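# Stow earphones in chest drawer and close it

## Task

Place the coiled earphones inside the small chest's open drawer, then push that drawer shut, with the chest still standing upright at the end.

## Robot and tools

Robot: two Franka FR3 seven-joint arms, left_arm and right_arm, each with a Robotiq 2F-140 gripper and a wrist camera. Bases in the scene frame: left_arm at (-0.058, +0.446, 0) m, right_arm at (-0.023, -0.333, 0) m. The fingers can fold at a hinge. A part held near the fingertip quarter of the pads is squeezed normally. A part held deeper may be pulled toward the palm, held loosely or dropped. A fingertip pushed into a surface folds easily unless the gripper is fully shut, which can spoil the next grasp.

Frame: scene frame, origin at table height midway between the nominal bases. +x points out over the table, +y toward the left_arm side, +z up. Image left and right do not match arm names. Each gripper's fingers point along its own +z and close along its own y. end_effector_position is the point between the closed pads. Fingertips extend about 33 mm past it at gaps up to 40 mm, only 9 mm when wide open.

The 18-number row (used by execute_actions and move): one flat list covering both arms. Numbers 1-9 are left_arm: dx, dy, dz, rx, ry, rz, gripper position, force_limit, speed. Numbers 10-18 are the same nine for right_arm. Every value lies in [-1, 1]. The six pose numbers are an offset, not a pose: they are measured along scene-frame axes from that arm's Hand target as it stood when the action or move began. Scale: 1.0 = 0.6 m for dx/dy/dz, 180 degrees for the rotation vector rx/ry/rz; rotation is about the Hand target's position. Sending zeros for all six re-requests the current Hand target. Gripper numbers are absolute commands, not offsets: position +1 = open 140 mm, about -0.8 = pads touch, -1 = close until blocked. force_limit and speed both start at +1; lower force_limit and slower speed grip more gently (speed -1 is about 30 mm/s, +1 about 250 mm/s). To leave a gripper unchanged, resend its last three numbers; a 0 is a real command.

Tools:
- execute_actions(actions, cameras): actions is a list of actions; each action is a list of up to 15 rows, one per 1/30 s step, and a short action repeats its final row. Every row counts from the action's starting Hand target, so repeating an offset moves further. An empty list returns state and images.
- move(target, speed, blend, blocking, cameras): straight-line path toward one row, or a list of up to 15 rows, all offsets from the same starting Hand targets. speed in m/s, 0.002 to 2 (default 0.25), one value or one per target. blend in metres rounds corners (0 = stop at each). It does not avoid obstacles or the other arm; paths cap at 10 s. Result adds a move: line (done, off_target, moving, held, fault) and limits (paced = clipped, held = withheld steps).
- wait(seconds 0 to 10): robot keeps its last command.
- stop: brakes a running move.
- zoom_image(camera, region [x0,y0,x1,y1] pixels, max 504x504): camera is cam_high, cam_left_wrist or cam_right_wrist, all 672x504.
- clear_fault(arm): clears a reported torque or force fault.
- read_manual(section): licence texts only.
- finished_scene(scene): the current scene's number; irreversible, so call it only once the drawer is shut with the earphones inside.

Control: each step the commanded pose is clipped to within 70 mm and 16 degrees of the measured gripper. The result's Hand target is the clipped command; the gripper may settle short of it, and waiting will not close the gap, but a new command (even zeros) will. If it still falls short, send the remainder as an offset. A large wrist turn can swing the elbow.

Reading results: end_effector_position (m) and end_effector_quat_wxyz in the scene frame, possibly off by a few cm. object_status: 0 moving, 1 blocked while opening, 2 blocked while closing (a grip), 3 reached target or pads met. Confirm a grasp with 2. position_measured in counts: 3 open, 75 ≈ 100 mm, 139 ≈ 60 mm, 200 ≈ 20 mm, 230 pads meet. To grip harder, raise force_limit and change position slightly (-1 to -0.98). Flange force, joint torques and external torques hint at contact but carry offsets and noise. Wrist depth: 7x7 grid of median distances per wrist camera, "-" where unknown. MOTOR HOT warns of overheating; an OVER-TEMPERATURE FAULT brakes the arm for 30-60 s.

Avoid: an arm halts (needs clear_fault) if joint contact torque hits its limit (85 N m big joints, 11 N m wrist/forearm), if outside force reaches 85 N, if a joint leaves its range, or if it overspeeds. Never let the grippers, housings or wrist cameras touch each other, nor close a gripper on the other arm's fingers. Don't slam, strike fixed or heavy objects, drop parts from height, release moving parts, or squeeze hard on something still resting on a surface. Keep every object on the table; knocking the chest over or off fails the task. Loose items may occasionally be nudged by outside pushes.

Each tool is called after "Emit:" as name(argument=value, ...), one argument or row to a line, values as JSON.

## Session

Emit:
execute_actions(
  actions=[],
)

Emit:
zoom_image(
  camera="cam_high",
  region=[150, 20, 550, 320],
)

Scene clock: 0.00 s.
left_arm: end_effector_position=(+0.5882, +0.4762, +0.3172) position_measured=3 object_status=3 end_effector_quat_wxyz=(-0.033, -0.103, +0.980, +0.167) | right_arm: end_effector_position=(+0.5832, +0.1636, +0.2560) position_measured=3 object_status=3 end_effector_quat_wxyz=(-0.552, +0.782, -0.260, -0.126)
Joint positions: left_arm=[-0.024 0.418 -0.108 -1.261 0.355 1.532 1.22] | right_arm=[0.299 0.412 0.097 -1.833 1.551 2.221 -1.604]
Joint velocities: within noise
Joint torques (N m): no reading
External joint torques (N m): no reading
Flange force (N): no reading
Wrist depth (mm): cam_left_wrist=[360 - 408 436 466 508 527 / - 398 424 450 - 520 1692 / 396 - 445 485 525 - 1794 / 406 133 - - - - 1645 / - 467 508 - - - 115 / - 489 546 586 - 2272 115 / - 511 561 - - 2386 2565] | cam_right_wrist=[- - - 513 416 327 270 / 2704 - 3269 - - 377 296 / 2407 2607 - 1872 - - 316 / 2772 134 - 3422 - 512 127 / - 146 3476 - - - 109 / - 3221 - - - - - / - - - - - - -]
Hand target: left_arm +0.5882, +0.4762, +0.3172; -0.033, -0.103, +0.980, +0.167 | right_arm +0.5832, +0.1636, +0.2560; -0.552, +0.782, -0.260, -0.126
Tool commands: left_gripper/position=+1.0 left_gripper/force_limit=+1.0 left_gripper/speed=+1.0 right_gripper/position=+1.0 right_gripper/force_limit=+1.0 right_gripper/speed=+1.0

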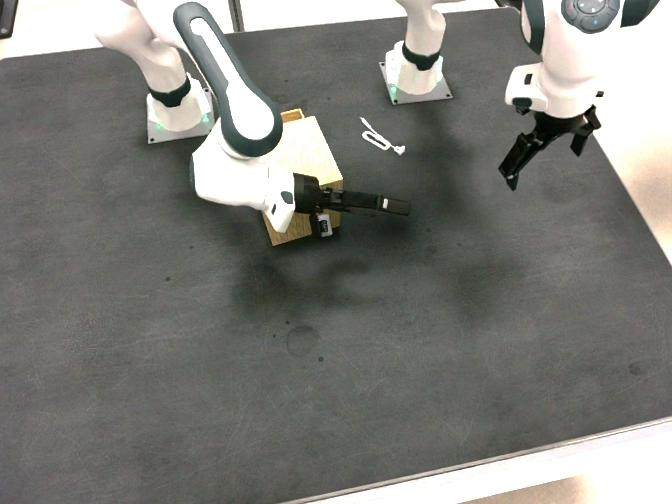

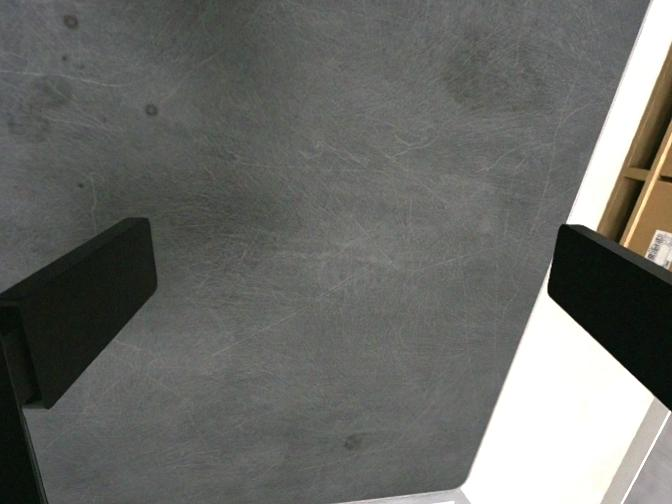

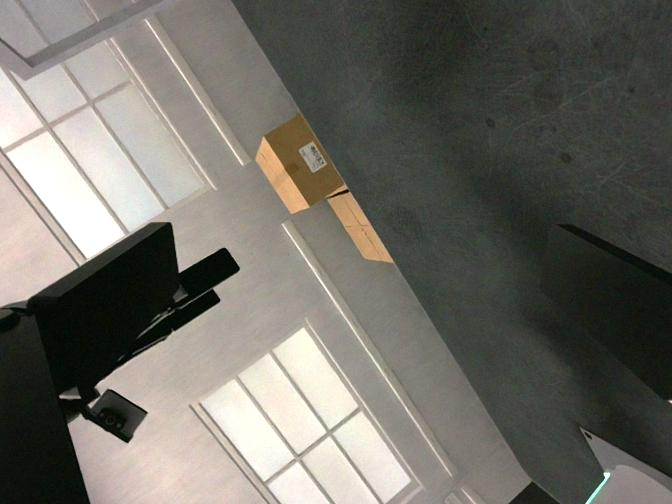

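Scaled by 1.260 from the camera's 672x504 image, which has a finer 960x720 frame.

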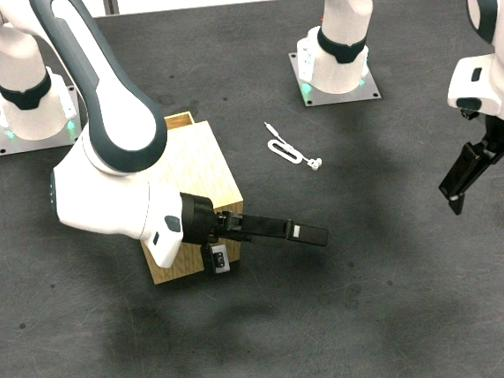

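Emit:
move(
  target=[
    [0,0.1,0,0,0,0,1,1,1,-0.1,0,0.33,0,0,0,1,1,1],
    [-0.25,0.4,0,0,0,0,1,1,1,-0.72,0.15,0.25,-0.38,-0.087,0.179,1,1,1],
  ],
  speed=0.35,
  blend=0.08,
  cameras=["cam_high","cam_right_wrist"],
)

Emit:
zoom_image(
  camera="cam_high",
  region=[220, 80, 440, 270],
)

Scene clock: 5.07 s.
left_arm: end_effector_position=(+0.4381, +0.7151, +0.3162) position_measured=3 object_status=3 end_effector_quat_wxyz=(-0.034, -0.106, +0.980, +0.166) | right_arm: end_effector_position=(+0.1508, +0.2542, +0.4063) position_measured=3 object_status=3 end_effector_quat_wxyz=(-0.001, +1.000, +0.004, +0.000)
Joint positions: left_arm=[0.297 -0.025 0.03 -1.888 0.356 1.852 1.576] | right_arm=[0.717 0.238 0.635 -1.329 -0.139 1.524 -0.212]
Joint velocities: left_arm=[within noise] | right_arm=[0.002 0.001 0.001 0 -0.001 -0.002 0.005]
Joint torques (N m): left_arm=[-0.18 -30.96 0.12 25.18 1.34 2.7 0.06] | right_arm=[0.17 -34.58 2.99 24.91 0.36 2.47 0.27]
External joint torques (N m): left_arm=[-0.19 0.47 0.17 0.54 0.03 0.48 0.03] | right_arm=[0.22 -1.03 -1.27 1.43 -0.39 -0.13 0.27]
Flange force (N): left_arm=[-3.1 0.6 0.2] | right_arm=[1.6 -5.0 -5.4]
Wrist depth (mm): cam_left_wrist=[353 379 412 435 464 1429 1570 / 375 421 427 455 493 1729 1539 / 384 420 445 487 1510 1692 1601 / - 144 - 520 1645 1767 1446 / - 460 - - 1590 1955 115 / - 490 554 - - 2130 - / 494 516 576 1972 2039 2410 2485] | cam_right_wrist=[499 489 - 463 - 397 305 / - 509 - 507 - 434 438 / - 541 - 523 534 418 424 / 581 135 - - - - 128 / - 146 482 - - - 109 / - 340 425 672 - - - / - 245 262 2028 1738 1991 -]
Hand target: left_arm +0.4382, +0.7162, +0.3172; -0.033, -0.103, +0.980, +0.167 | right_arm +0.1512, +0.2536, +0.4060; +0.001, +1.000, +0.001, +0.000
Off the commanded pose: left_arm 0.001 m, 0 deg | right_arm 0.001 m, 0 deg.
move: done
Images, in order (width x height): cam_high 672x504, cam_right_wrist 672x504.

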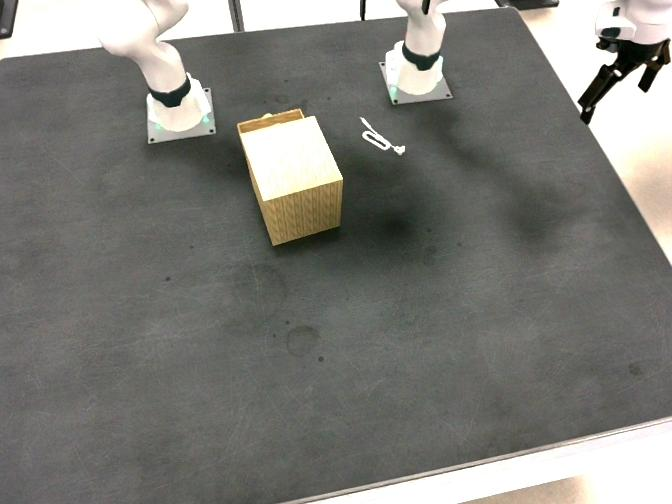

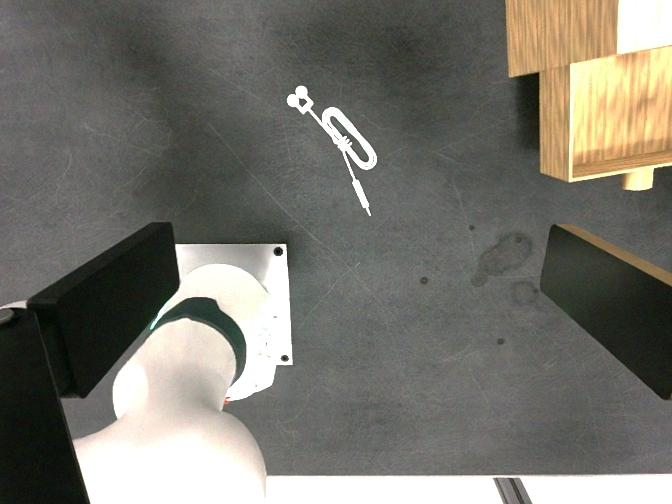

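Scaled by 2.291 from the camera's 672x504 image, which has a finer 960x720 frame.

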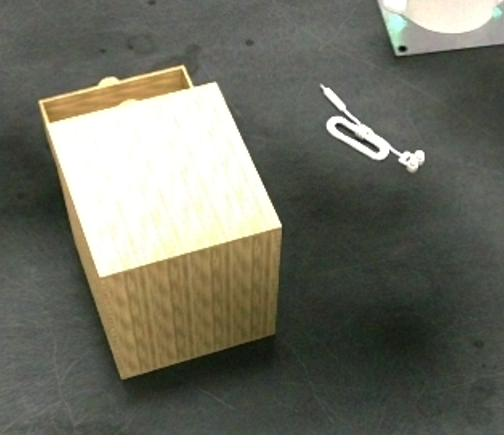

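Emit:
move(
  target=[0,0,0,0,0,0,1,1,1,0.0242,-0.011,-0.46,0,0,0.217,-0.206,0,0],
  speed=0.3,
  cameras=["cam_right_wrist"],
)

Scene clock: 8.50 s.
left_arm: end_effector_position=(+0.4381, +0.7151, +0.3162) position_measured=3 object_status=3 end_effector_quat_wxyz=(-0.034, -0.106, +0.980, +0.166) | right_arm: end_effector_position=(+0.1653, +0.2469, +0.1308) position_measured=155 object_status=3 end_effector_quat_wxyz=(+0.001, +0.943, +0.332, +0.000)
Joint positions: left_arm=[0.297 -0.025 0.03 -1.888 0.356 1.852 1.576] | right_arm=[0.568 0.355 0.706 -1.933 -0.282 2.187 -0.804]
Joint velocities: left_arm=[within noise] | right_arm=[-0.001 0 -0.001 0 -0.001 0 -0.005]
Joint torques (N m): left_arm=[-0.15 -30.99 0.1 25.21 1.34 2.69 0.12] | right_arm=[-0.97 -34.91 7.06 23.26 0.29 2.83 -0.18]
External joint torques (N m): left_arm=[-0.13 0.68 0.19 0.4 0.04 0.44 0.09] | right_arm=[-0.85 -1.08 -0.49 0.56 -0.36 0.19 -0.18]
Flange force (N): left_arm=[-3.3 0.7 0.4] | right_arm=[-0.7 2.4 -1.5]
Wrist depth (mm): cam_left_wrist=[359 382 404 426 457 1482 1580 / 377 394 423 483 480 1645 1500 / 390 - 446 493 1590 1704 1520 / - 133 454 - 1623 1741 1455 / - 125 - - 1794 - 115 / 471 481 - 568 1972 2149 - / - - - 1491 2075 2339 2459] | cam_right_wrist=[241 239 236 239 239 239 236 / 251 246 252 252 251 253 252 / 266 267 266 263 266 266 266 / - 279 274 279 142 283 280 / - 84 85 300 294 85 85 / - - - 316 322 - 75 / - 65 - 345 349 - -]
Hand target: left_arm +0.4382, +0.7162, +0.3172; -0.033, -0.103, +0.980, +0.167 | right_arm +0.1657, +0.2470, +0.1300; +0.001, +0.942, +0.335, +0.001
Off the commanded pose: left_arm 0.001 m, 0 deg | right_arm 0.001 m, 0 deg.
move: done
Images, in order (width x height): cam_right_wrist 672x504.

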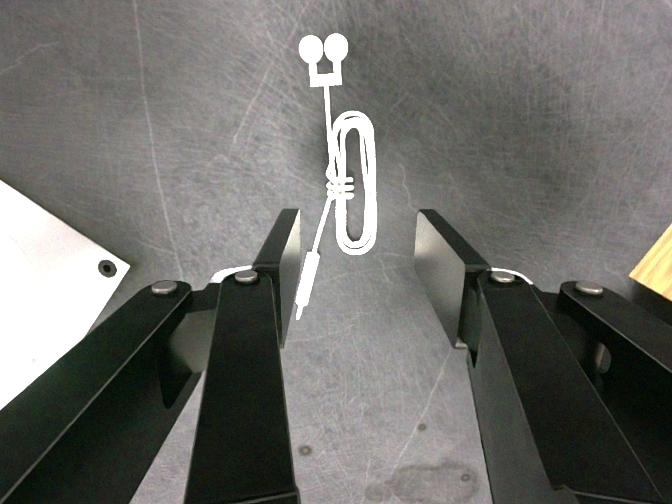

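Emit:
move(
  target=[
    [0,0,0,0,0,0,1,1,1,0.008,0.007,-0.1,0,0,0,-0.206,0,0],
    [0,0,0,0,0,0,1,1,1,0.008,0.007,-0.1605,0,0,0,-0.206,0,0],
  ],
  speed=[0.15,0.05],
  cameras=["cam_right_wrist"],
)

Emit:
move(
  target=[0,0,0,0,0,0,1,1,1,0,0,0,0,0,0,-1,-1,-1],
  cameras=["cam_right_wrist"],
)

Scene clock: 11.73 s.
left_arm: end_effector_position=(+0.4381, +0.7151, +0.3162) position_measured=3 object_status=3 end_effector_quat_wxyz=(-0.034, -0.106, +0.980, +0.166) | right_arm: end_effector_position=(+0.1706, +0.2504, +0.0340) position_measured=155 object_status=3 end_effector_quat_wxyz=(+0.001, +0.942, +0.337, -0.001)
Joint positions: left_arm=[0.297 -0.025 0.03 -1.888 0.356 1.852 1.576] | right_arm=[0.648 0.528 0.6 -1.954 -0.415 2.356 -0.739]
Joint velocities: left_arm=[within noise] | right_arm=[-0.001 -0.001 -0.001 0 0.001 0.003 0.006]
Joint torques (N m): left_arm=[-0.13 -31.07 0.08 25.18 1.34 2.7 0.1] | right_arm=[0.14 -40.56 8.14 21.31 0.22 2.84 0.25]
External joint torques (N m): left_arm=[0.01 0.39 0.28 0.5 0.05 0.47 0.07] | right_arm=[0.19 -1.92 -1.6 1.1 -0.34 0.22 0.25]
Flange force (N): left_arm=[-2.7 0.9 0.3] | right_arm=[0.7 -0.7 -0.6]
Wrist depth (mm): cam_left_wrist=[358 379 416 435 460 - 1821 / 374 - 429 428 1520 - 1570 / 394 407 457 469 1491 1634 1590 / 402 142 451 - 1767 1612 1473 / - 468 - 560 1878 2005 115 / - - 531 585 1893 2093 105 / - - 576 640 2093 2111 2485] | cam_right_wrist=[152 152 152 151 152 152 152 / 160 159 160 159 161 160 160 / 170 170 169 166 170 170 171 / 180 178 176 176 144 178 181 / - 84 85 187 190 85 85 / - - - 205 205 - 75 / - 65 - 221 221 - -]
Hand target: left_arm +0.4382, +0.7162, +0.3172; -0.033, -0.103, +0.980, +0.167 | right_arm +0.1705, +0.2512, +0.0337; +0.001, +0.942, +0.335, +0.001
Off the commanded pose: left_arm 0.001 m, 0 deg | right_arm 0.001 m, 0 deg.
move: done
Images, in order (width x height): cam_right_wrist 672x504.

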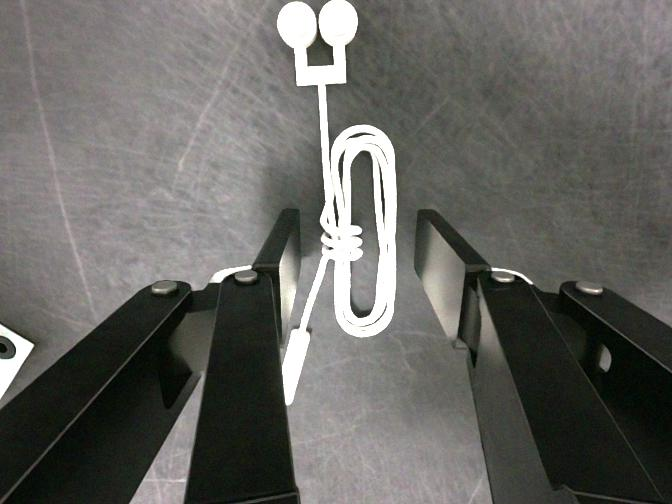

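Scene clock: 13.23 s.
left_arm: end_effector_position=(+0.4381, +0.7151, +0.3162) position_measured=3 object_status=3 end_effector_quat_wxyz=(-0.034, -0.106, +0.980, +0.166) | right_arm: end_effector_position=(+0.1707, +0.2507, +0.0340) position_measured=215 object_status=0 end_effector_quat_wxyz=(+0.001, +0.942, +0.336, +0.000)
Joint positions: left_arm=[0.297 -0.025 0.03 -1.888 0.356 1.852 1.576] | right_arm=[0.649 0.528 0.599 -1.954 -0.415 2.357 -0.737]
Joint torques (N m): left_arm=[-0.14 -30.96 0.11 25.15 1.34 2.7 0.16] | right_arm=[0.08 -40.55 8.28 21.27 0.34 2.8 0.24]
External joint torques (N m): left_arm=[-0.16 0.73 0.15 0.37 0.03 0.46 0.13] | right_arm=[0.3 -1.81 -1.33 0.94 -0.22 0.17 0.24]
Flange force (N): left_arm=[-3.3 0.7 0.5] | right_arm=[0.2 -0.6 -0.9]
Wrist depth (mm): cam_left_wrist=[359 380 394 427 470 1348 1601 / 377 396 431 461 1290 1645 1580 / 396 431 448 489 1570 1692 1549 / - 132 - 516 1692 1754 1429 / - 133 - 548 1754 1924 115 / 465 - - 1909 1940 2130 115 / 473 - 599 633 2022 2434 2339] | cam_right_wrist=[152 151 152 151 151 152 152 / 160 159 160 161 161 161 160 / 170 169 169 165 169 170 172 / 180 177 178 161 176 178 180 / 192 187 91 85 79 85 190 / - - 70 - 63 62 59 / - - - - - - -]
Hand target: left_arm +0.4382, +0.7162, +0.3172; -0.033, -0.103, +0.980, +0.167 | right_arm +0.1705, +0.2512, +0.0337; +0.001, +0.942, +0.335, +0.001
Off the commanded pose: left_arm 0.001 m, 0 deg | right_arm 0.001 m, 0 deg.
move: done
Images, in order (width x height): cam_right_wrist 672x504.

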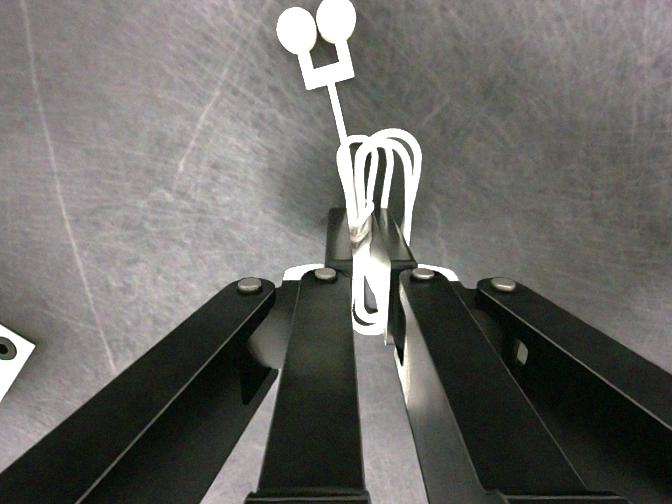

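Emit:
move(
  target=[
    [0,0,0,0,0,0,1,1,1,0,0,0.1,0,0,0,-1,-1,-1],
    [0,0,0,0,0,0,1,1,1,-0.05,-0.15,0.65,0,0,-0.07,-1,-1,-1],
    [0,0,0,0,0,0,1,1,1,-0.03,-0.47,0.7,0,0,-0.133,-1,-1,-1],
  ],
  speed=[0.1,0.3,0.3],
  blend=0.04,
  cameras=["cam_high","cam_right_wrist"],
)

Emit:
zoom_image(
  camera="cam_high",
  region=[200, 20, 400, 220],
)

Scene clock: 17.43 s.
left_arm: end_effector_position=(+0.4381, +0.7151, +0.3162) position_measured=3 object_status=3 end_effector_quat_wxyz=(-0.034, -0.106, +0.980, +0.166) | right_arm: end_effector_position=(+0.1529, -0.0294, +0.4543) position_measured=215 object_status=2 end_effector_quat_wxyz=(-0.001, +0.992, +0.130, +0.001)
Joint positions: left_arm=[0.297 -0.025 0.03 -1.888 0.356 1.852 1.576] | right_arm=[0.486 -0.645 0.328 -2.029 0.197 1.417 -1.013]
Joint velocities: left_arm=[within noise] | right_arm=[0.001 0.001 0.001 -0.001 -0.002 -0.002 -0.004]
Joint torques (N m): left_arm=[-0.18 -31.01 0.13 25.18 1.34 2.68 0.12] | right_arm=[0.2 -6.79 -7.69 22.88 0.43 2.53 -0.15]
External joint torques (N m): left_arm=[-0.22 0.3 0.15 0.63 0.04 0.48 0.08] | right_arm=[0.26 -0.42 -0.87 0.42 -0.37 -0.13 -0.15]
Flange force (N): left_arm=[-3.0 0.7 -0.1] | right_arm=[-0.1 2.1 -1.5]
Wrist depth (mm): cam_left_wrist=[360 380 403 - 460 - 1601 / 380 389 422 - - 1455 1601 / 389 420 449 479 1549 1754 1612 / - 143 472 - 1657 1767 1464 / - 468 - 560 - 1807 115 / 462 449 - 583 1955 2272 115 / - 543 - 2130 2039 - 2485] | cam_right_wrist=[- - - 338 338 355 - / - - 567 476 481 - - / - - - 163 437 - - / 605 - - - 119 658 - / - - 91 85 79 85 - / - - 70 - 62 63 - / - - - - - - -]
Hand target: left_arm +0.4382, +0.7162, +0.3172; -0.033, -0.103, +0.980, +0.167 | right_arm +0.1525, -0.0308, +0.4537; +0.001, +0.991, +0.133, +0.001
Off the commanded pose: left_arm 0.001 m, 0 deg | right_arm 0.002 m, 0 deg.
move: done; blend cut to 0.03 m at target 1
Images, in order (width x height): cam_high 672x504, cam_right_wrist 672x504.

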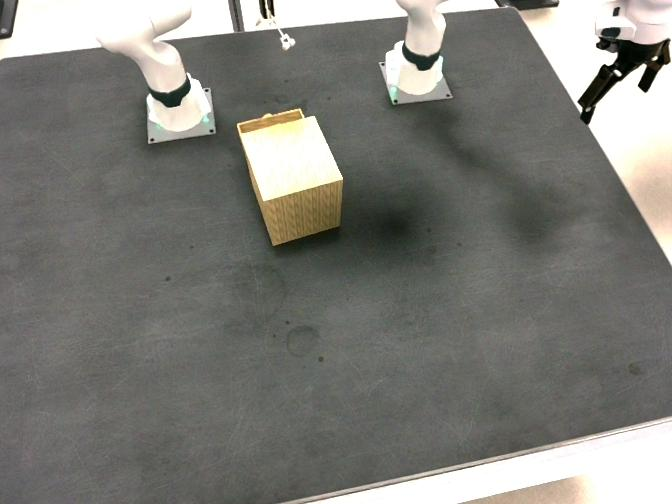

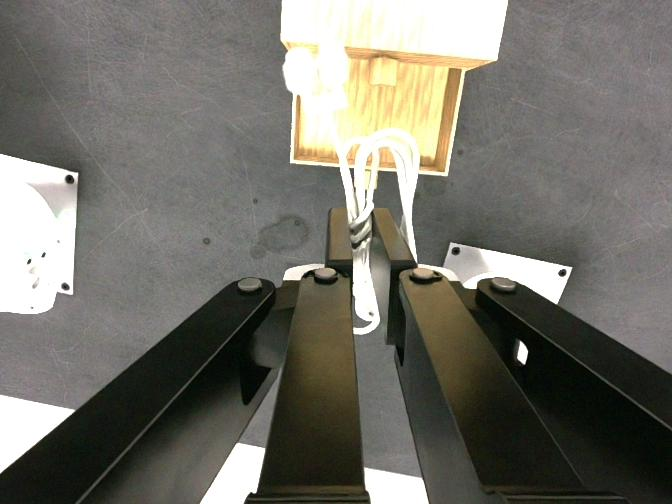

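Scaled by 2.520 from the camera's 672x504 image, which has a finer 960x720 frame.

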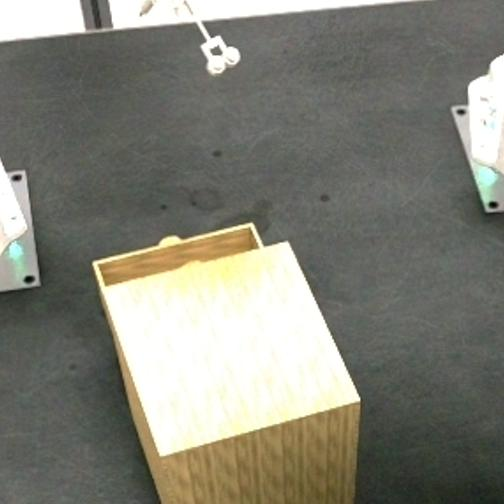

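Emit:
move(
  target=[0,0,0,0,0,0,1,1,1,0.0625,0.002,-0.1,0,0,-0.333,-1,-1,-1],
  speed=0.4,
  cameras=["cam_high","cam_right_wrist"],
)

Emit:
zoom_image(
  camera="cam_high",
  region=[200, 20, 400, 220],
)

Scene clock: 22.23 s.
left_arm: end_effector_position=(+0.4381, +0.7151, +0.3162) position_measured=3 object_status=3 end_effector_quat_wxyz=(-0.034, -0.106, +0.980, +0.166) | right_arm: end_effector_position=(+0.1909, -0.0301, +0.3933) position_measured=215 object_status=2 end_effector_quat_wxyz=(+0.001, +0.926, -0.377, +0.001)
Joint positions: left_arm=[0.297 -0.025 0.03 -1.888 0.356 1.852 1.576] | right_arm=[-0.076 -0.804 0.64 -2.156 0.445 1.472 -0.314]
Joint velocities: left_arm=[within noise] | right_arm=[0 -0.001 -0.001 0.002 0.002 -0.001 0.005]
Joint torques (N m): left_arm=[-0.14 -30.97 0.12 25.15 1.31 2.71 0.11] | right_arm=[-0.92 1.41 -13.84 22.43 1.24 2.49 0.29]
External joint torques (N m): left_arm=[-0.12 0.49 0.21 0.49 0.01 0.48 0.08] | right_arm=[-0.91 -0.66 0.06 1.39 0.48 -0.12 0.29]
Flange force (N): left_arm=[-3.0 0.7 0.3] | right_arm=[-1.6 -2.5 -3.9]
Wrist depth (mm): cam_left_wrist=[- 377 404 432 - 1520 1601 / 375 405 424 - - 1570 1539 / 392 414 453 - 1559 1704 1570 / - 143 474 - 1716 151 1473 / - 133 - 548 1780 1893 115 / 469 463 - 1601 2005 2130 115 / 480 529 - 1754 2093 2294 2485] | cam_right_wrist=[289 289 289 288 461 469 450 / - 303 303 424 422 486 442 / - 545 319 441 156 - 499 / - 517 564 - 116 - - / - - 91 85 79 85 - / - - 70 - 63 63 - / - - - - - - -]
Hand target: left_arm +0.4382, +0.7162, +0.3172; -0.033, -0.103, +0.980, +0.167 | right_arm +0.1900, -0.0296, +0.3937; +0.001, +0.925, -0.380, +0.000
Off the commanded pose: left_arm 0.001 m, 0 deg | right_arm 0.001 m, 0 deg.
move: done
Images, in order (width x height): cam_high 672x504, cam_right_wrist 672x504.

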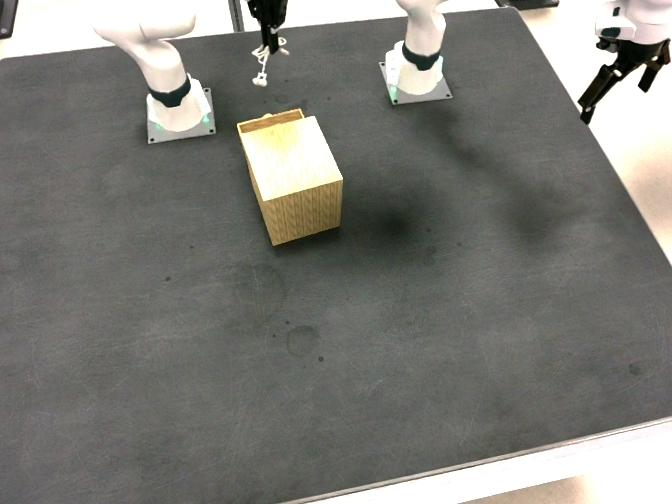

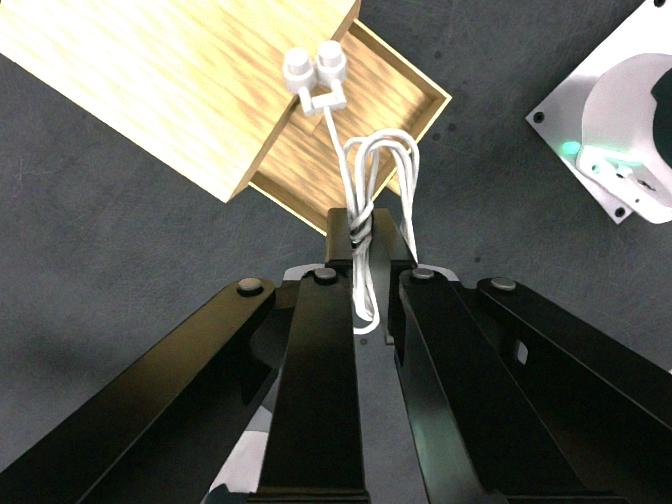

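Scaled by 2.520 from the camera's 672x504 image, which has a finer 960x720 frame.

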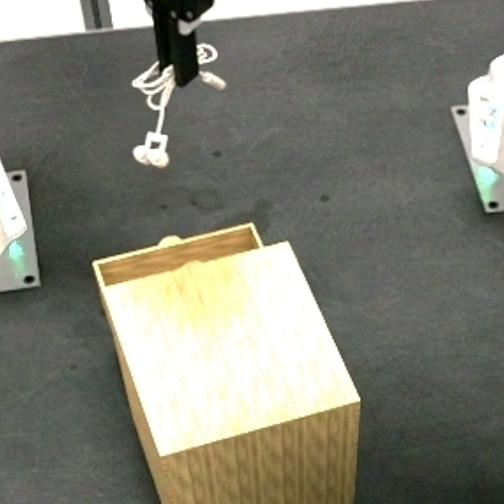

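Emit:
move(
  target=[0,0,0,0,0,0,1,1,1,-0.005,0.01,-0.17,0,0,-0.156,-1,-1,-1],
  speed=0.3,
  cameras=["cam_high","cam_right_wrist"],
)

Emit:
zoom_image(
  camera="cam_high",
  region=[200, 20, 400, 220],
)

Scene clock: 25.37 s.
left_arm: end_effector_position=(+0.4381, +0.7151, +0.3162) position_measured=3 object_status=3 end_effector_quat_wxyz=(-0.034, -0.106, +0.980, +0.166) | right_arm: end_effector_position=(+0.1877, -0.0236, +0.2922) position_measured=215 object_status=2 end_effector_quat_wxyz=(+0.000, +0.807, -0.590, +0.001)
Joint positions: left_arm=[0.297 -0.025 0.03 -1.888 0.356 1.852 1.576] | right_arm=[-0.253 -1.019 0.843 -2.389 0.688 1.568 0.01]
Joint velocities: left_arm=[within noise] | right_arm=[-0.001 -0.001 0.001 0.001 -0.001 0 0.007]
Joint torques (N m): left_arm=[-0.19 -31.01 0.12 25.17 1.33 2.69 0.09] | right_arm=[-0.9 8.17 -18.63 19.39 1.24 2.44 0.24]
External joint torques (N m): left_arm=[-0.13 0.57 0.24 0.46 0.03 0.45 0.05] | right_arm=[-0.88 -0.33 0.1 0.85 0.5 -0.15 0.24]
Flange force (N): left_arm=[-3.1 0.7 0.3] | right_arm=[-2.4 -2.5 -1.7]
Wrist depth (mm): cam_left_wrist=[360 380 - - 471 1500 1590 / - 400 - - - 1570 1601 / 393 417 439 492 1580 1668 1559 / 404 133 462 - 1590 151 1437 / - 125 - 557 - 2111 115 / - 498 - 598 1794 2130 - / 497 528 593 1878 2111 2362 2362] | cam_right_wrist=[197 197 217 313 372 - 378 / 210 210 233 330 390 - 399 / 222 222 253 344 426 424 431 / 236 236 258 161 442 - 449 / 475 472 92 85 79 85 457 / - - 70 - 62 63 - / - - - - - - -]
Hand target: left_arm +0.4382, +0.7162, +0.3172; -0.033, -0.103, +0.980, +0.167 | right_arm +0.1870, -0.0236, +0.2917; +0.001, +0.805, -0.593, +0.000
Off the commanded pose: left_arm 0.001 m, 0 deg | right_arm 0.001 m, 0 deg.
move: done
Images, in order (width x height): cam_high 672x504, cam_right_wrist 672x504.

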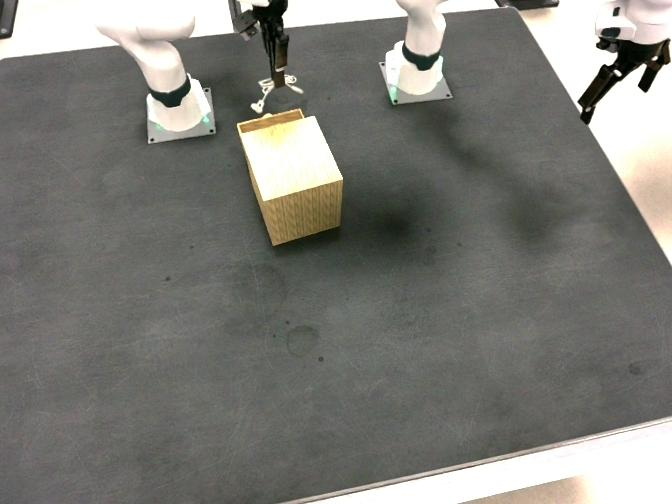

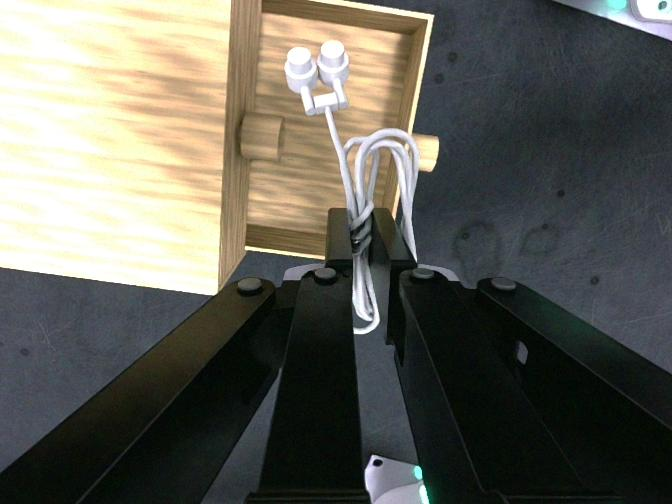

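Scaled by 2.520 from the camera's 672x504 image, which has a finer 960x720 frame.

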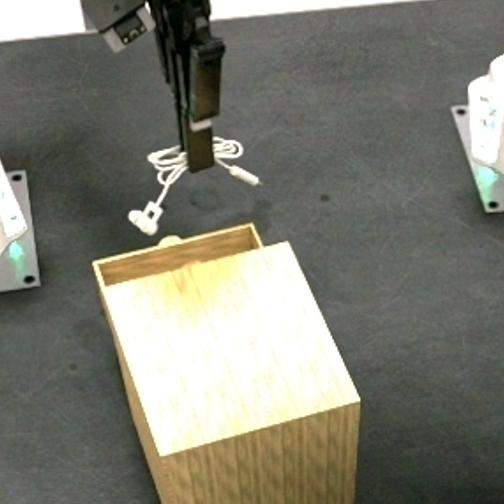

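Emit:
move(
  target=[
    [0,0,0,0,0,0,1,1,1,0.0135,-0.045,0,0,0,0,-1,-1,-1],
    [0,0,0,0,0,0,1,1,1,0.0135,-0.045,-0.17,0,0,0,-1,-1,-1],
  ],
  speed=[0.1,0.12],
  cameras=["cam_high","cam_right_wrist"],
)

Emit:
zoom_image(
  camera="cam_high",
  region=[200, 20, 400, 220],
)

Scene clock: 28.80 s.
left_arm: end_effector_position=(+0.4381, +0.7151, +0.3162) position_measured=3 object_status=3 end_effector_quat_wxyz=(-0.034, -0.106, +0.980, +0.166) | right_arm: end_effector_position=(+0.1943, -0.0509, +0.1903) position_measured=215 object_status=2 end_effector_quat_wxyz=(+0.002, +0.804, -0.595, +0.000)
Joint positions: left_arm=[0.297 -0.025 0.03 -1.888 0.356 1.852 1.576] | right_arm=[-0.228 -1.035 0.974 -2.631 0.812 1.779 -0.063]
Joint velocities: left_arm=[within noise] | right_arm=[0 0 -0.002 0 0.001 0.004 -0.004]
Joint torques (N m): left_arm=[-0.12 -30.98 0.08 25.2 1.35 2.7 0.12] | right_arm=[-0.44 8.44 -18.29 18.01 1.23 2.83 -0.12]
External joint torques (N m): left_arm=[-0.14 0.45 0.11 0.56 0.05 0.48 0.09] | right_arm=[-0.38 0.89 -0.03 0.49 0.5 0.24 -0.12]
Flange force (N): left_arm=[-3.1 0.7 0.1] | right_arm=[-1.4 -4.8 1.1]
Wrist depth (mm): cam_left_wrist=[359 379 408 435 481 1559 1668 / 375 396 422 452 471 1623 1559 / 389 416 449 484 1580 1741 1549 / - 143 473 518 1668 1716 1464 / - 124 499 554 2075 1878 115 / - 501 - - 1864 2209 110 / 491 - 551 - - 2565 2538] | cam_right_wrist=[107 114 225 187 228 291 290 / 113 120 238 233 235 306 307 / 119 126 248 249 216 325 331 / 127 132 197 161 217 344 346 / 135 133 91 85 79 85 365 / - - 70 - 62 62 59 / - - - - - - -]
Hand target: left_arm +0.4382, +0.7162, +0.3172; -0.033, -0.103, +0.980, +0.167 | right_arm +0.1951, -0.0506, +0.1897; +0.001, +0.805, -0.593, +0.000
Off the commanded pose: left_arm 0.001 m, 0 deg | right_arm 0.001 m, 0 deg.
move: done
Images, in order (width x height): cam_high 672x504, cam_right_wrist 672x504.

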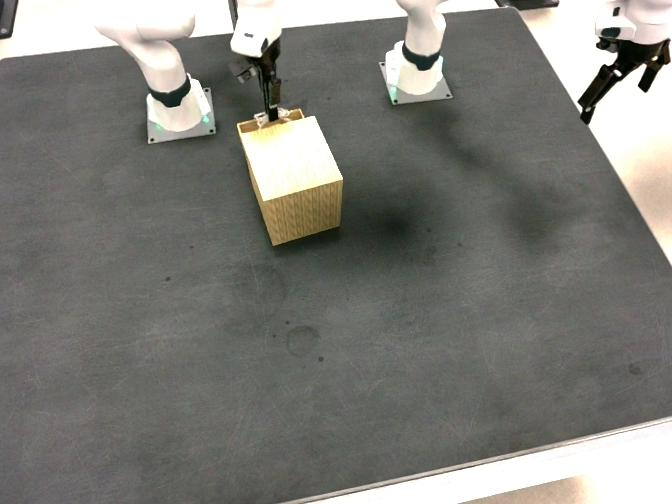

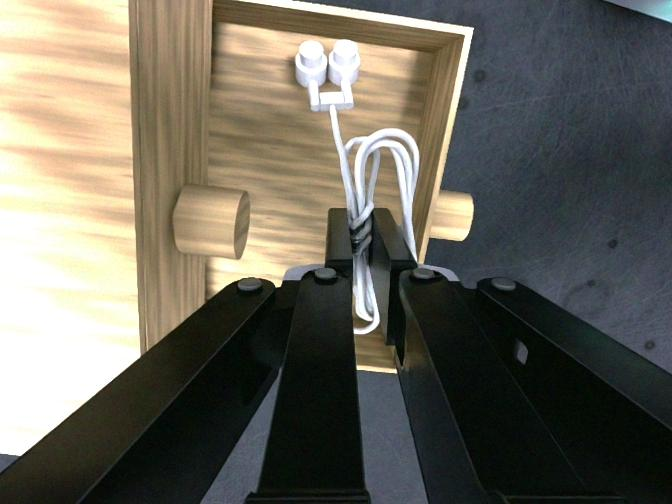

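Scaled by 2.520 from the camera's 672x504 image, which has a finer 960x720 frame.

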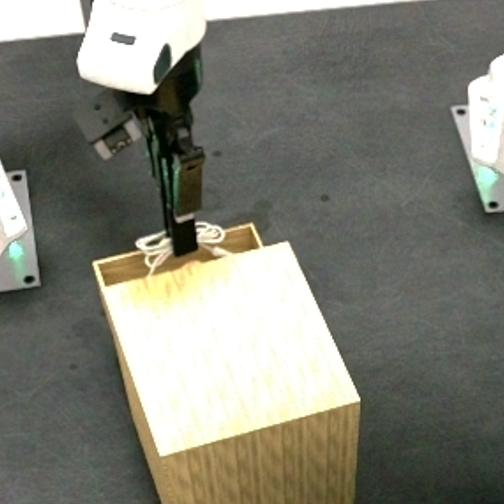

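Emit:
move(
  target=[
    [0,0,0,0,0,0,1,1,1,0,0,-0.063,0,0,0,-1,-1,-1],
    [0,0,0,0,0,0,1,1,1,0,0,-0.063,0,0,0,-0.42,-1,-0.8],
    [0,0,0,0,0,0,1,1,1,0,0,0.2,0,0,0,-0.42,-1,-0.8],
    [0,0,0,0,0,0,1,1,1,-0.15,0,0.27,0,0,0.2,-1,-1,0],
  ],
  speed=[0.06,0.1,0.12,0.25],
  cameras=["cam_high","cam_right_wrist"],
)

Emit:
zoom_image(
  camera="cam_high",
  region=[200, 20, 400, 220],
)

Scene clock: 36.07 s.
left_arm: end_effector_position=(+0.4381, +0.7151, +0.3162) position_measured=3 object_status=3 end_effector_quat_wxyz=(-0.034, -0.106, +0.980, +0.166) | right_arm: end_effector_position=(+0.1046, -0.0501, +0.3519) position_measured=233 object_status=3 end_effector_quat_wxyz=(+0.001, +0.948, -0.318, +0.000)
Joint positions: left_arm=[0.297 -0.025 0.03 -1.888 0.356 1.852 1.576] | right_arm=[0.173 -1.017 0.569 -2.393 0.478 1.467 -0.338]
Joint torques (N m): left_arm=[-0.21 -30.97 0.09 25.18 1.33 2.7 0.13] | right_arm=[-0.42 6.05 -14.26 21.32 0.5 2.63 -0.12]
External joint torques (N m): left_arm=[-0.08 0.51 0.28 0.51 0.04 0.47 0.1] | right_arm=[-0.4 0.4 -0.53 0.68 -0.26 0.01 -0.12]
Flange force (N): left_arm=[-3.1 0.9 0.3] | right_arm=[1.4 -1.9 -3.1]
Wrist depth (mm): cam_left_wrist=[359 375 415 433 475 1529 1767 / 376 396 424 478 504 1590 1549 / - 419 447 - 1510 1657 1549 / - 133 475 516 1680 1767 1455 / - 470 493 556 1767 1909 115 / - 486 565 589 1924 2075 115 / 497 524 - 1754 2075 2410 2538] | cam_right_wrist=[251 253 371 369 427 442 421 / 459 326 390 393 459 441 361 / - 502 388 477 - 475 418 / 530 507 - 128 517 - - / - - 85 85 89 81 - / - - - - 62 66 59 / - - - - - - -]
Hand target: left_arm +0.4382, +0.7162, +0.3172; -0.033, -0.103, +0.980, +0.167 | right_arm +0.1051, -0.0506, +0.3517; +0.001, +0.949, -0.315, +0.000
Off the commanded pose: left_arm 0.001 m, 0 deg | right_arm 0.001 m, 0 deg.
move: done
Images, in order (width x height): cam_high 672x504, cam_right_wrist 672x504.

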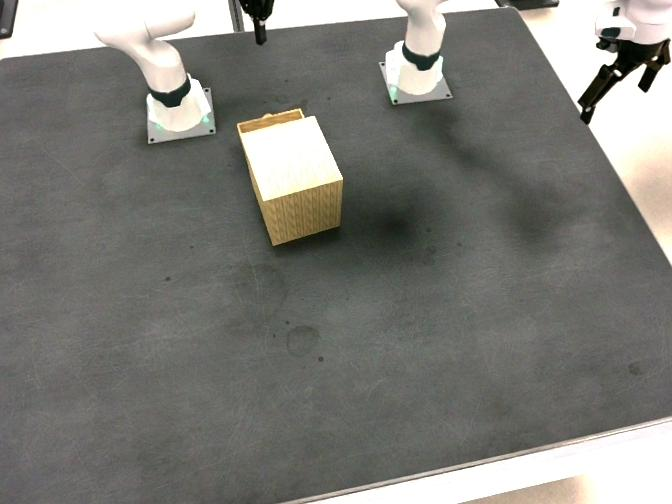

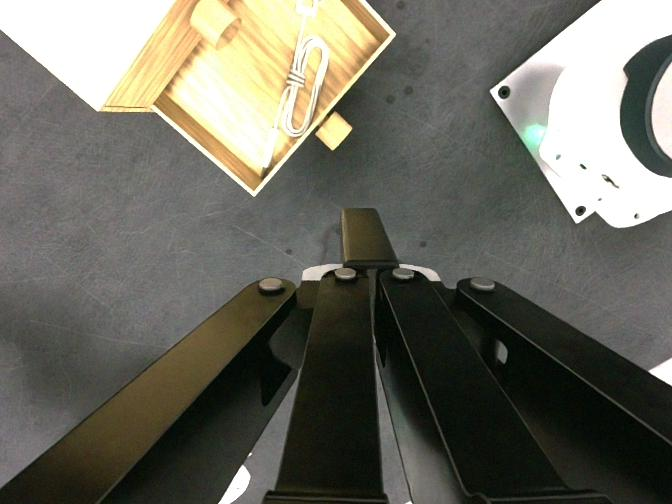

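Scaled by 2.520 from the camera's 672x504 image, which has a finer 960x720 frame.

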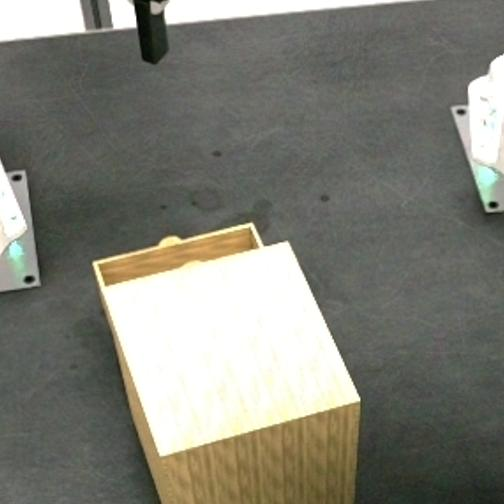

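Emit:
move(
  target=[
    [0,0,0,0,0,0,1,1,1,-0.037,-0.05,-0.1,0,0,0.287,-1,-1,0],
    [0,0,0,0,0,0,1,1,1,-0.037,-0.05,-0.378,0,0,0.287,-1,-1,0],
  ],
  speed=0.25,
  cameras=["cam_high","cam_right_wrist"],
)

Scene clock: 41.13 s.
left_arm: end_effector_position=(+0.4381, +0.7151, +0.3162) position_measured=3 object_status=3 end_effector_quat_wxyz=(-0.034, -0.106, +0.980, +0.166) | right_arm: end_effector_position=(+0.0828, -0.0819, +0.1246) position_measured=233 object_status=3 end_effector_quat_wxyz=(+0.002, +0.992, +0.127, +0.000)
Joint positions: left_arm=[0.297 -0.025 0.03 -1.888 0.356 1.852 1.576] | right_arm=[0.779 -0.854 0.435 -3.013 0.391 2.167 -0.944]
Joint velocities: left_arm=[within noise] | right_arm=[-0.001 0 -0.001 0 0.001 0.005 0.001]
Joint torques (N m): left_arm=[-0.22 -31.02 0.15 25.19 1.33 2.68 0.11] | right_arm=[-0.09 -1.37 -6.69 23.4 0.89 2.77 -0.15]
External joint torques (N m): left_arm=[-0.24 0.48 0.19 0.49 0.03 0.45 0.07] | right_arm=[-0.09 0.27 -0.64 1.03 0.21 0.12 -0.15]
Flange force (N): left_arm=[-3.0 0.6 0.2] | right_arm=[3.4 -2.2 -0.8]
Wrist depth (mm): cam_left_wrist=[361 387 408 438 448 1500 1580 / 377 397 437 459 492 1657 1612 / 387 419 448 - 522 1692 1529 / 400 143 466 495 1601 1780 1455 / - 467 - 556 1767 1924 115 / 467 - - 598 1924 - - / 484 - - - 2039 2681 2511] | cam_right_wrist=[232 234 167 134 136 165 128 / - 245 246 243 247 245 248 / 260 261 260 260 259 257 261 / 277 272 276 143 273 281 273 / 297 290 85 85 89 85 291 / - - - - 62 66 59 / - - - - - - -]
Hand target: left_arm +0.4382, +0.7162, +0.3172; -0.033, -0.103, +0.980, +0.167 | right_arm +0.0829, -0.0806, +0.1249; +0.001, +0.992, +0.130, +0.001
Off the commanded pose: left_arm 0.001 m, 0 deg | right_arm 0.001 m, 0 deg.
move: done
Images, in order (width x height): cam_high 672x504, cam_right_wrist 672x504.

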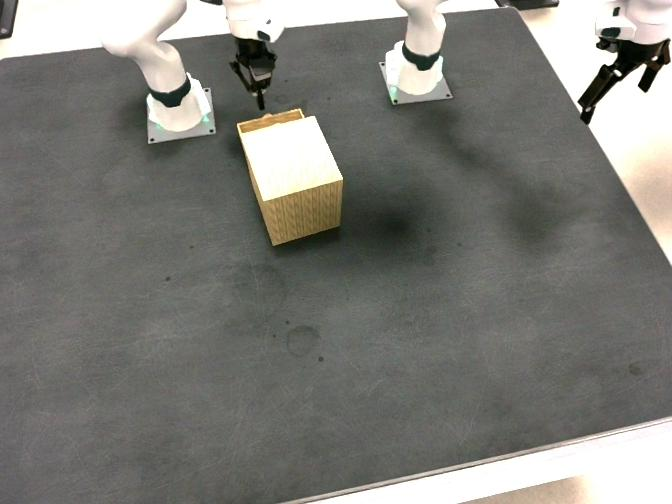

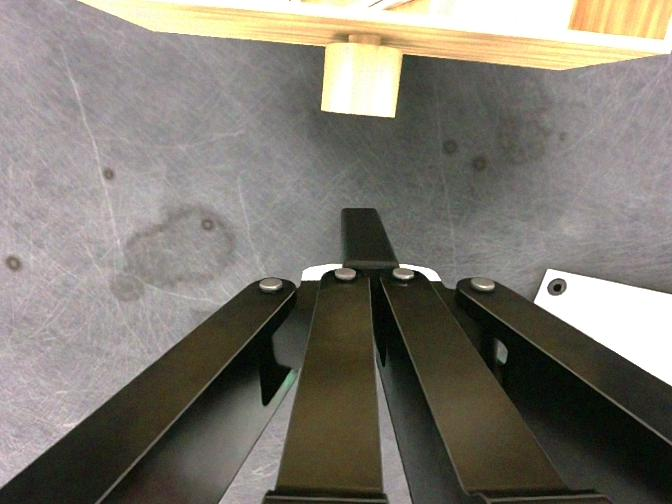

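Emit:
move(
  target=[0,0,0,0,0,0,1,1,1,0.184,0.037,0,0,0,0,-1,-1,0],
  speed=0.07,
  cameras=["cam_high","cam_right_wrist"],
)

Scene clock: 43.87 s.
left_arm: end_effector_position=(+0.4381, +0.7151, +0.3162) position_measured=3 object_status=3 end_effector_quat_wxyz=(-0.034, -0.106, +0.980, +0.166) | right_arm: end_effector_position=(+0.1912, -0.0595, +0.1240) position_measured=233 object_status=3 end_effector_quat_wxyz=(+0.002, +0.992, +0.126, -0.002)
Joint positions: left_arm=[0.297 -0.025 0.03 -1.888 0.356 1.852 1.576] | right_arm=[0.563 -0.501 0.333 -2.815 0.216 2.321 -1.081]
Joint velocities: left_arm=[within noise] | right_arm=[0 0 0.003 0.001 -0.001 0.001 -0.008]
Joint torques (N m): left_arm=[-0.16 -31 0.08 25.21 1.33 2.7 0.15] | right_arm=[-0.43 -11.81 -4.92 23.91 0.23 2.99 -0.11]
External joint torques (N m): left_arm=[-0.03 0.54 0.27 0.5 0.03 0.46 0.12] | right_arm=[-0.39 -0.3 -1.05 1.74 -0.38 0.33 -0.11]
Flange force (N): left_arm=[-3.2 1.0 0.3] | right_arm=[4.9 -0.3 -2.3]
Wrist depth (mm): cam_left_wrist=[361 380 404 435 481 1590 1601 / 373 398 423 - 511 1539 1500 / 409 - 454 477 1482 1767 1549 / 401 133 481 483 - 1767 1437 / - 460 511 557 1807 1940 115 / - 525 537 589 1849 2093 115 / 496 534 545 636 2022 2386 2434] | cam_right_wrist=[121 148 164 69 67 157 107 / 125 151 171 122 172 173 137 / 260 260 259 146 260 260 261 / 282 276 275 144 270 274 280 / 294 287 85 85 89 85 295 / - - - - 62 66 59 / - - - - - - -]
Hand target: left_arm +0.4382, +0.7162, +0.3172; -0.033, -0.103, +0.980, +0.167 | right_arm +0.1933, -0.0584, +0.1249; +0.001, +0.992, +0.130, +0.001
Off the commanded pose: left_arm 0.001 m, 0 deg | right_arm 0.003 m, 0 deg.
move: done
Images, in order (width x height): cam_high 672x504, cam_right_wrist 672x504.

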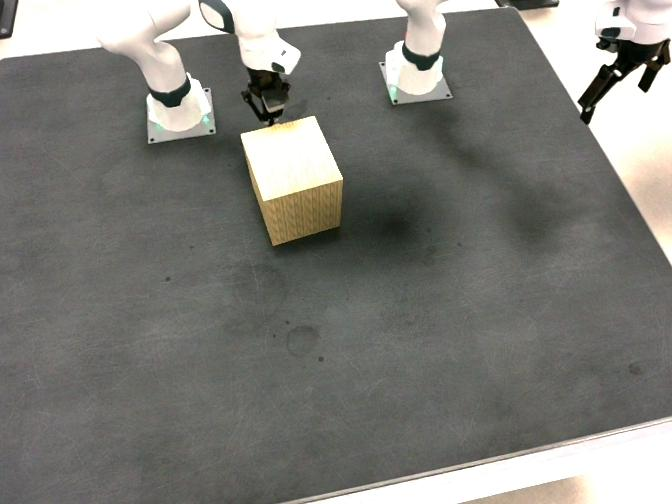

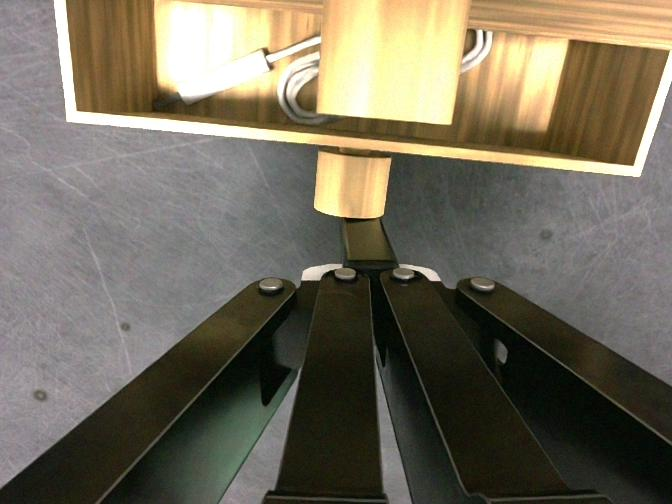

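Emit:
move(
  target=[
    [0,0,0,0,0,0,1,1,1,-0.014,-0.003,0,0,0,0,-1,-1,0],
    [0,0,0,0,0,0,1,1,1,-0.014,-0.003,0.014,0,0,0,-1,-1,0],
    [0,0,0,0,0,0,1,1,1,0.06,0.012,0.014,0,0,0,-1,-1,0],
  ],
  speed=0.05,
  cameras=["cam_high","cam_right_wrist"],
)

Scene clock: 47.20 s.
left_arm: end_effector_position=(+0.4381, +0.7151, +0.3162) position_measured=3 object_status=3 end_effector_quat_wxyz=(-0.034, -0.106, +0.980, +0.166) | right_arm: end_effector_position=(+0.2265, -0.0520, +0.1324) position_measured=233 object_status=3 end_effector_quat_wxyz=(+0.002, +0.992, +0.127, -0.002)
Joint positions: left_arm=[0.297 -0.025 0.03 -1.888 0.356 1.852 1.576] | right_arm=[0.514 -0.413 0.307 -2.724 0.166 2.316 -1.107]
Joint velocities: left_arm=[within noise] | right_arm=[0.001 0.001 -0.001 0 0 -0.001 -0.007]
Joint torques (N m): left_arm=[-0.15 -30.99 0.1 25.19 1.33 2.69 0.16] | right_arm=[-1.03 -14.82 -4.59 24.2 0 3.34 -0.17]
External joint torques (N m): left_arm=[-0.05 0.37 0.25 0.59 0.03 0.47 0.13] | right_arm=[-0.99 -0.26 -1.34 1.91 -0.61 0.69 -0.17]
Flange force (N): left_arm=[-3.0 1.0 0.1] | right_arm=[6.9 0.3 -1.1]
Wrist depth (mm): cam_left_wrist=[358 391 404 433 467 1510 1590 / - 404 422 457 488 1570 1590 / - - 452 490 1510 1716 1520 / - 143 468 - 1716 1729 1473 / - 466 499 557 1645 1849 115 / - - 561 572 1924 2169 115 / 500 521 583 634 2169 2316 2459] | cam_right_wrist=[- - - 55 - - - / - - 58 - 58 58 58 / 269 271 61 83 60 61 61 / 284 285 284 89 279 286 285 / 303 297 85 85 89 85 304 / - - - - 63 66 59 / - - - - - - -]
Hand target: left_arm +0.4382, +0.7162, +0.3172; -0.033, -0.103, +0.980, +0.167 | right_arm +0.2293, -0.0512, +0.1333; +0.001, +0.992, +0.130, +0.001
Off the commanded pose: left_arm 0.001 m, 0 deg | right_arm 0.003 m, 0 deg.
move: done
Images, in order (width x height): cam_high 672x504, cam_right_wrist 672x504.

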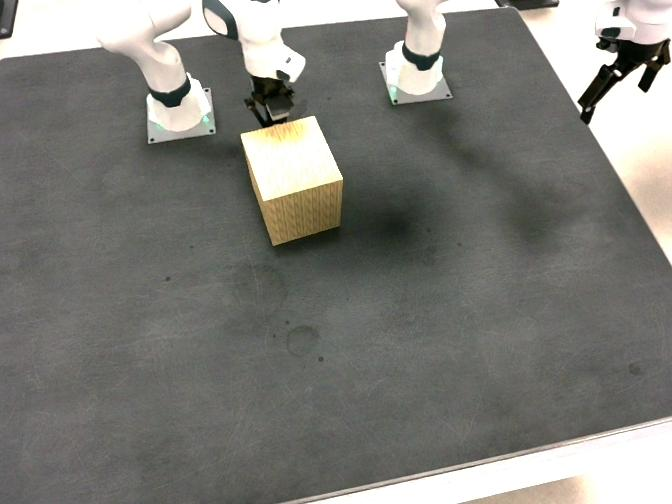

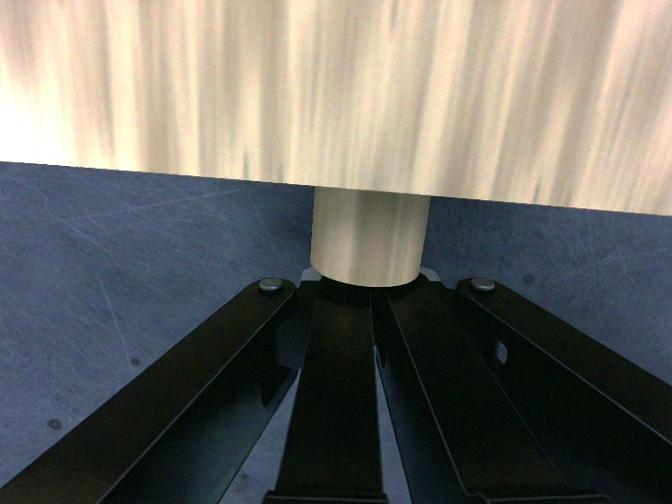

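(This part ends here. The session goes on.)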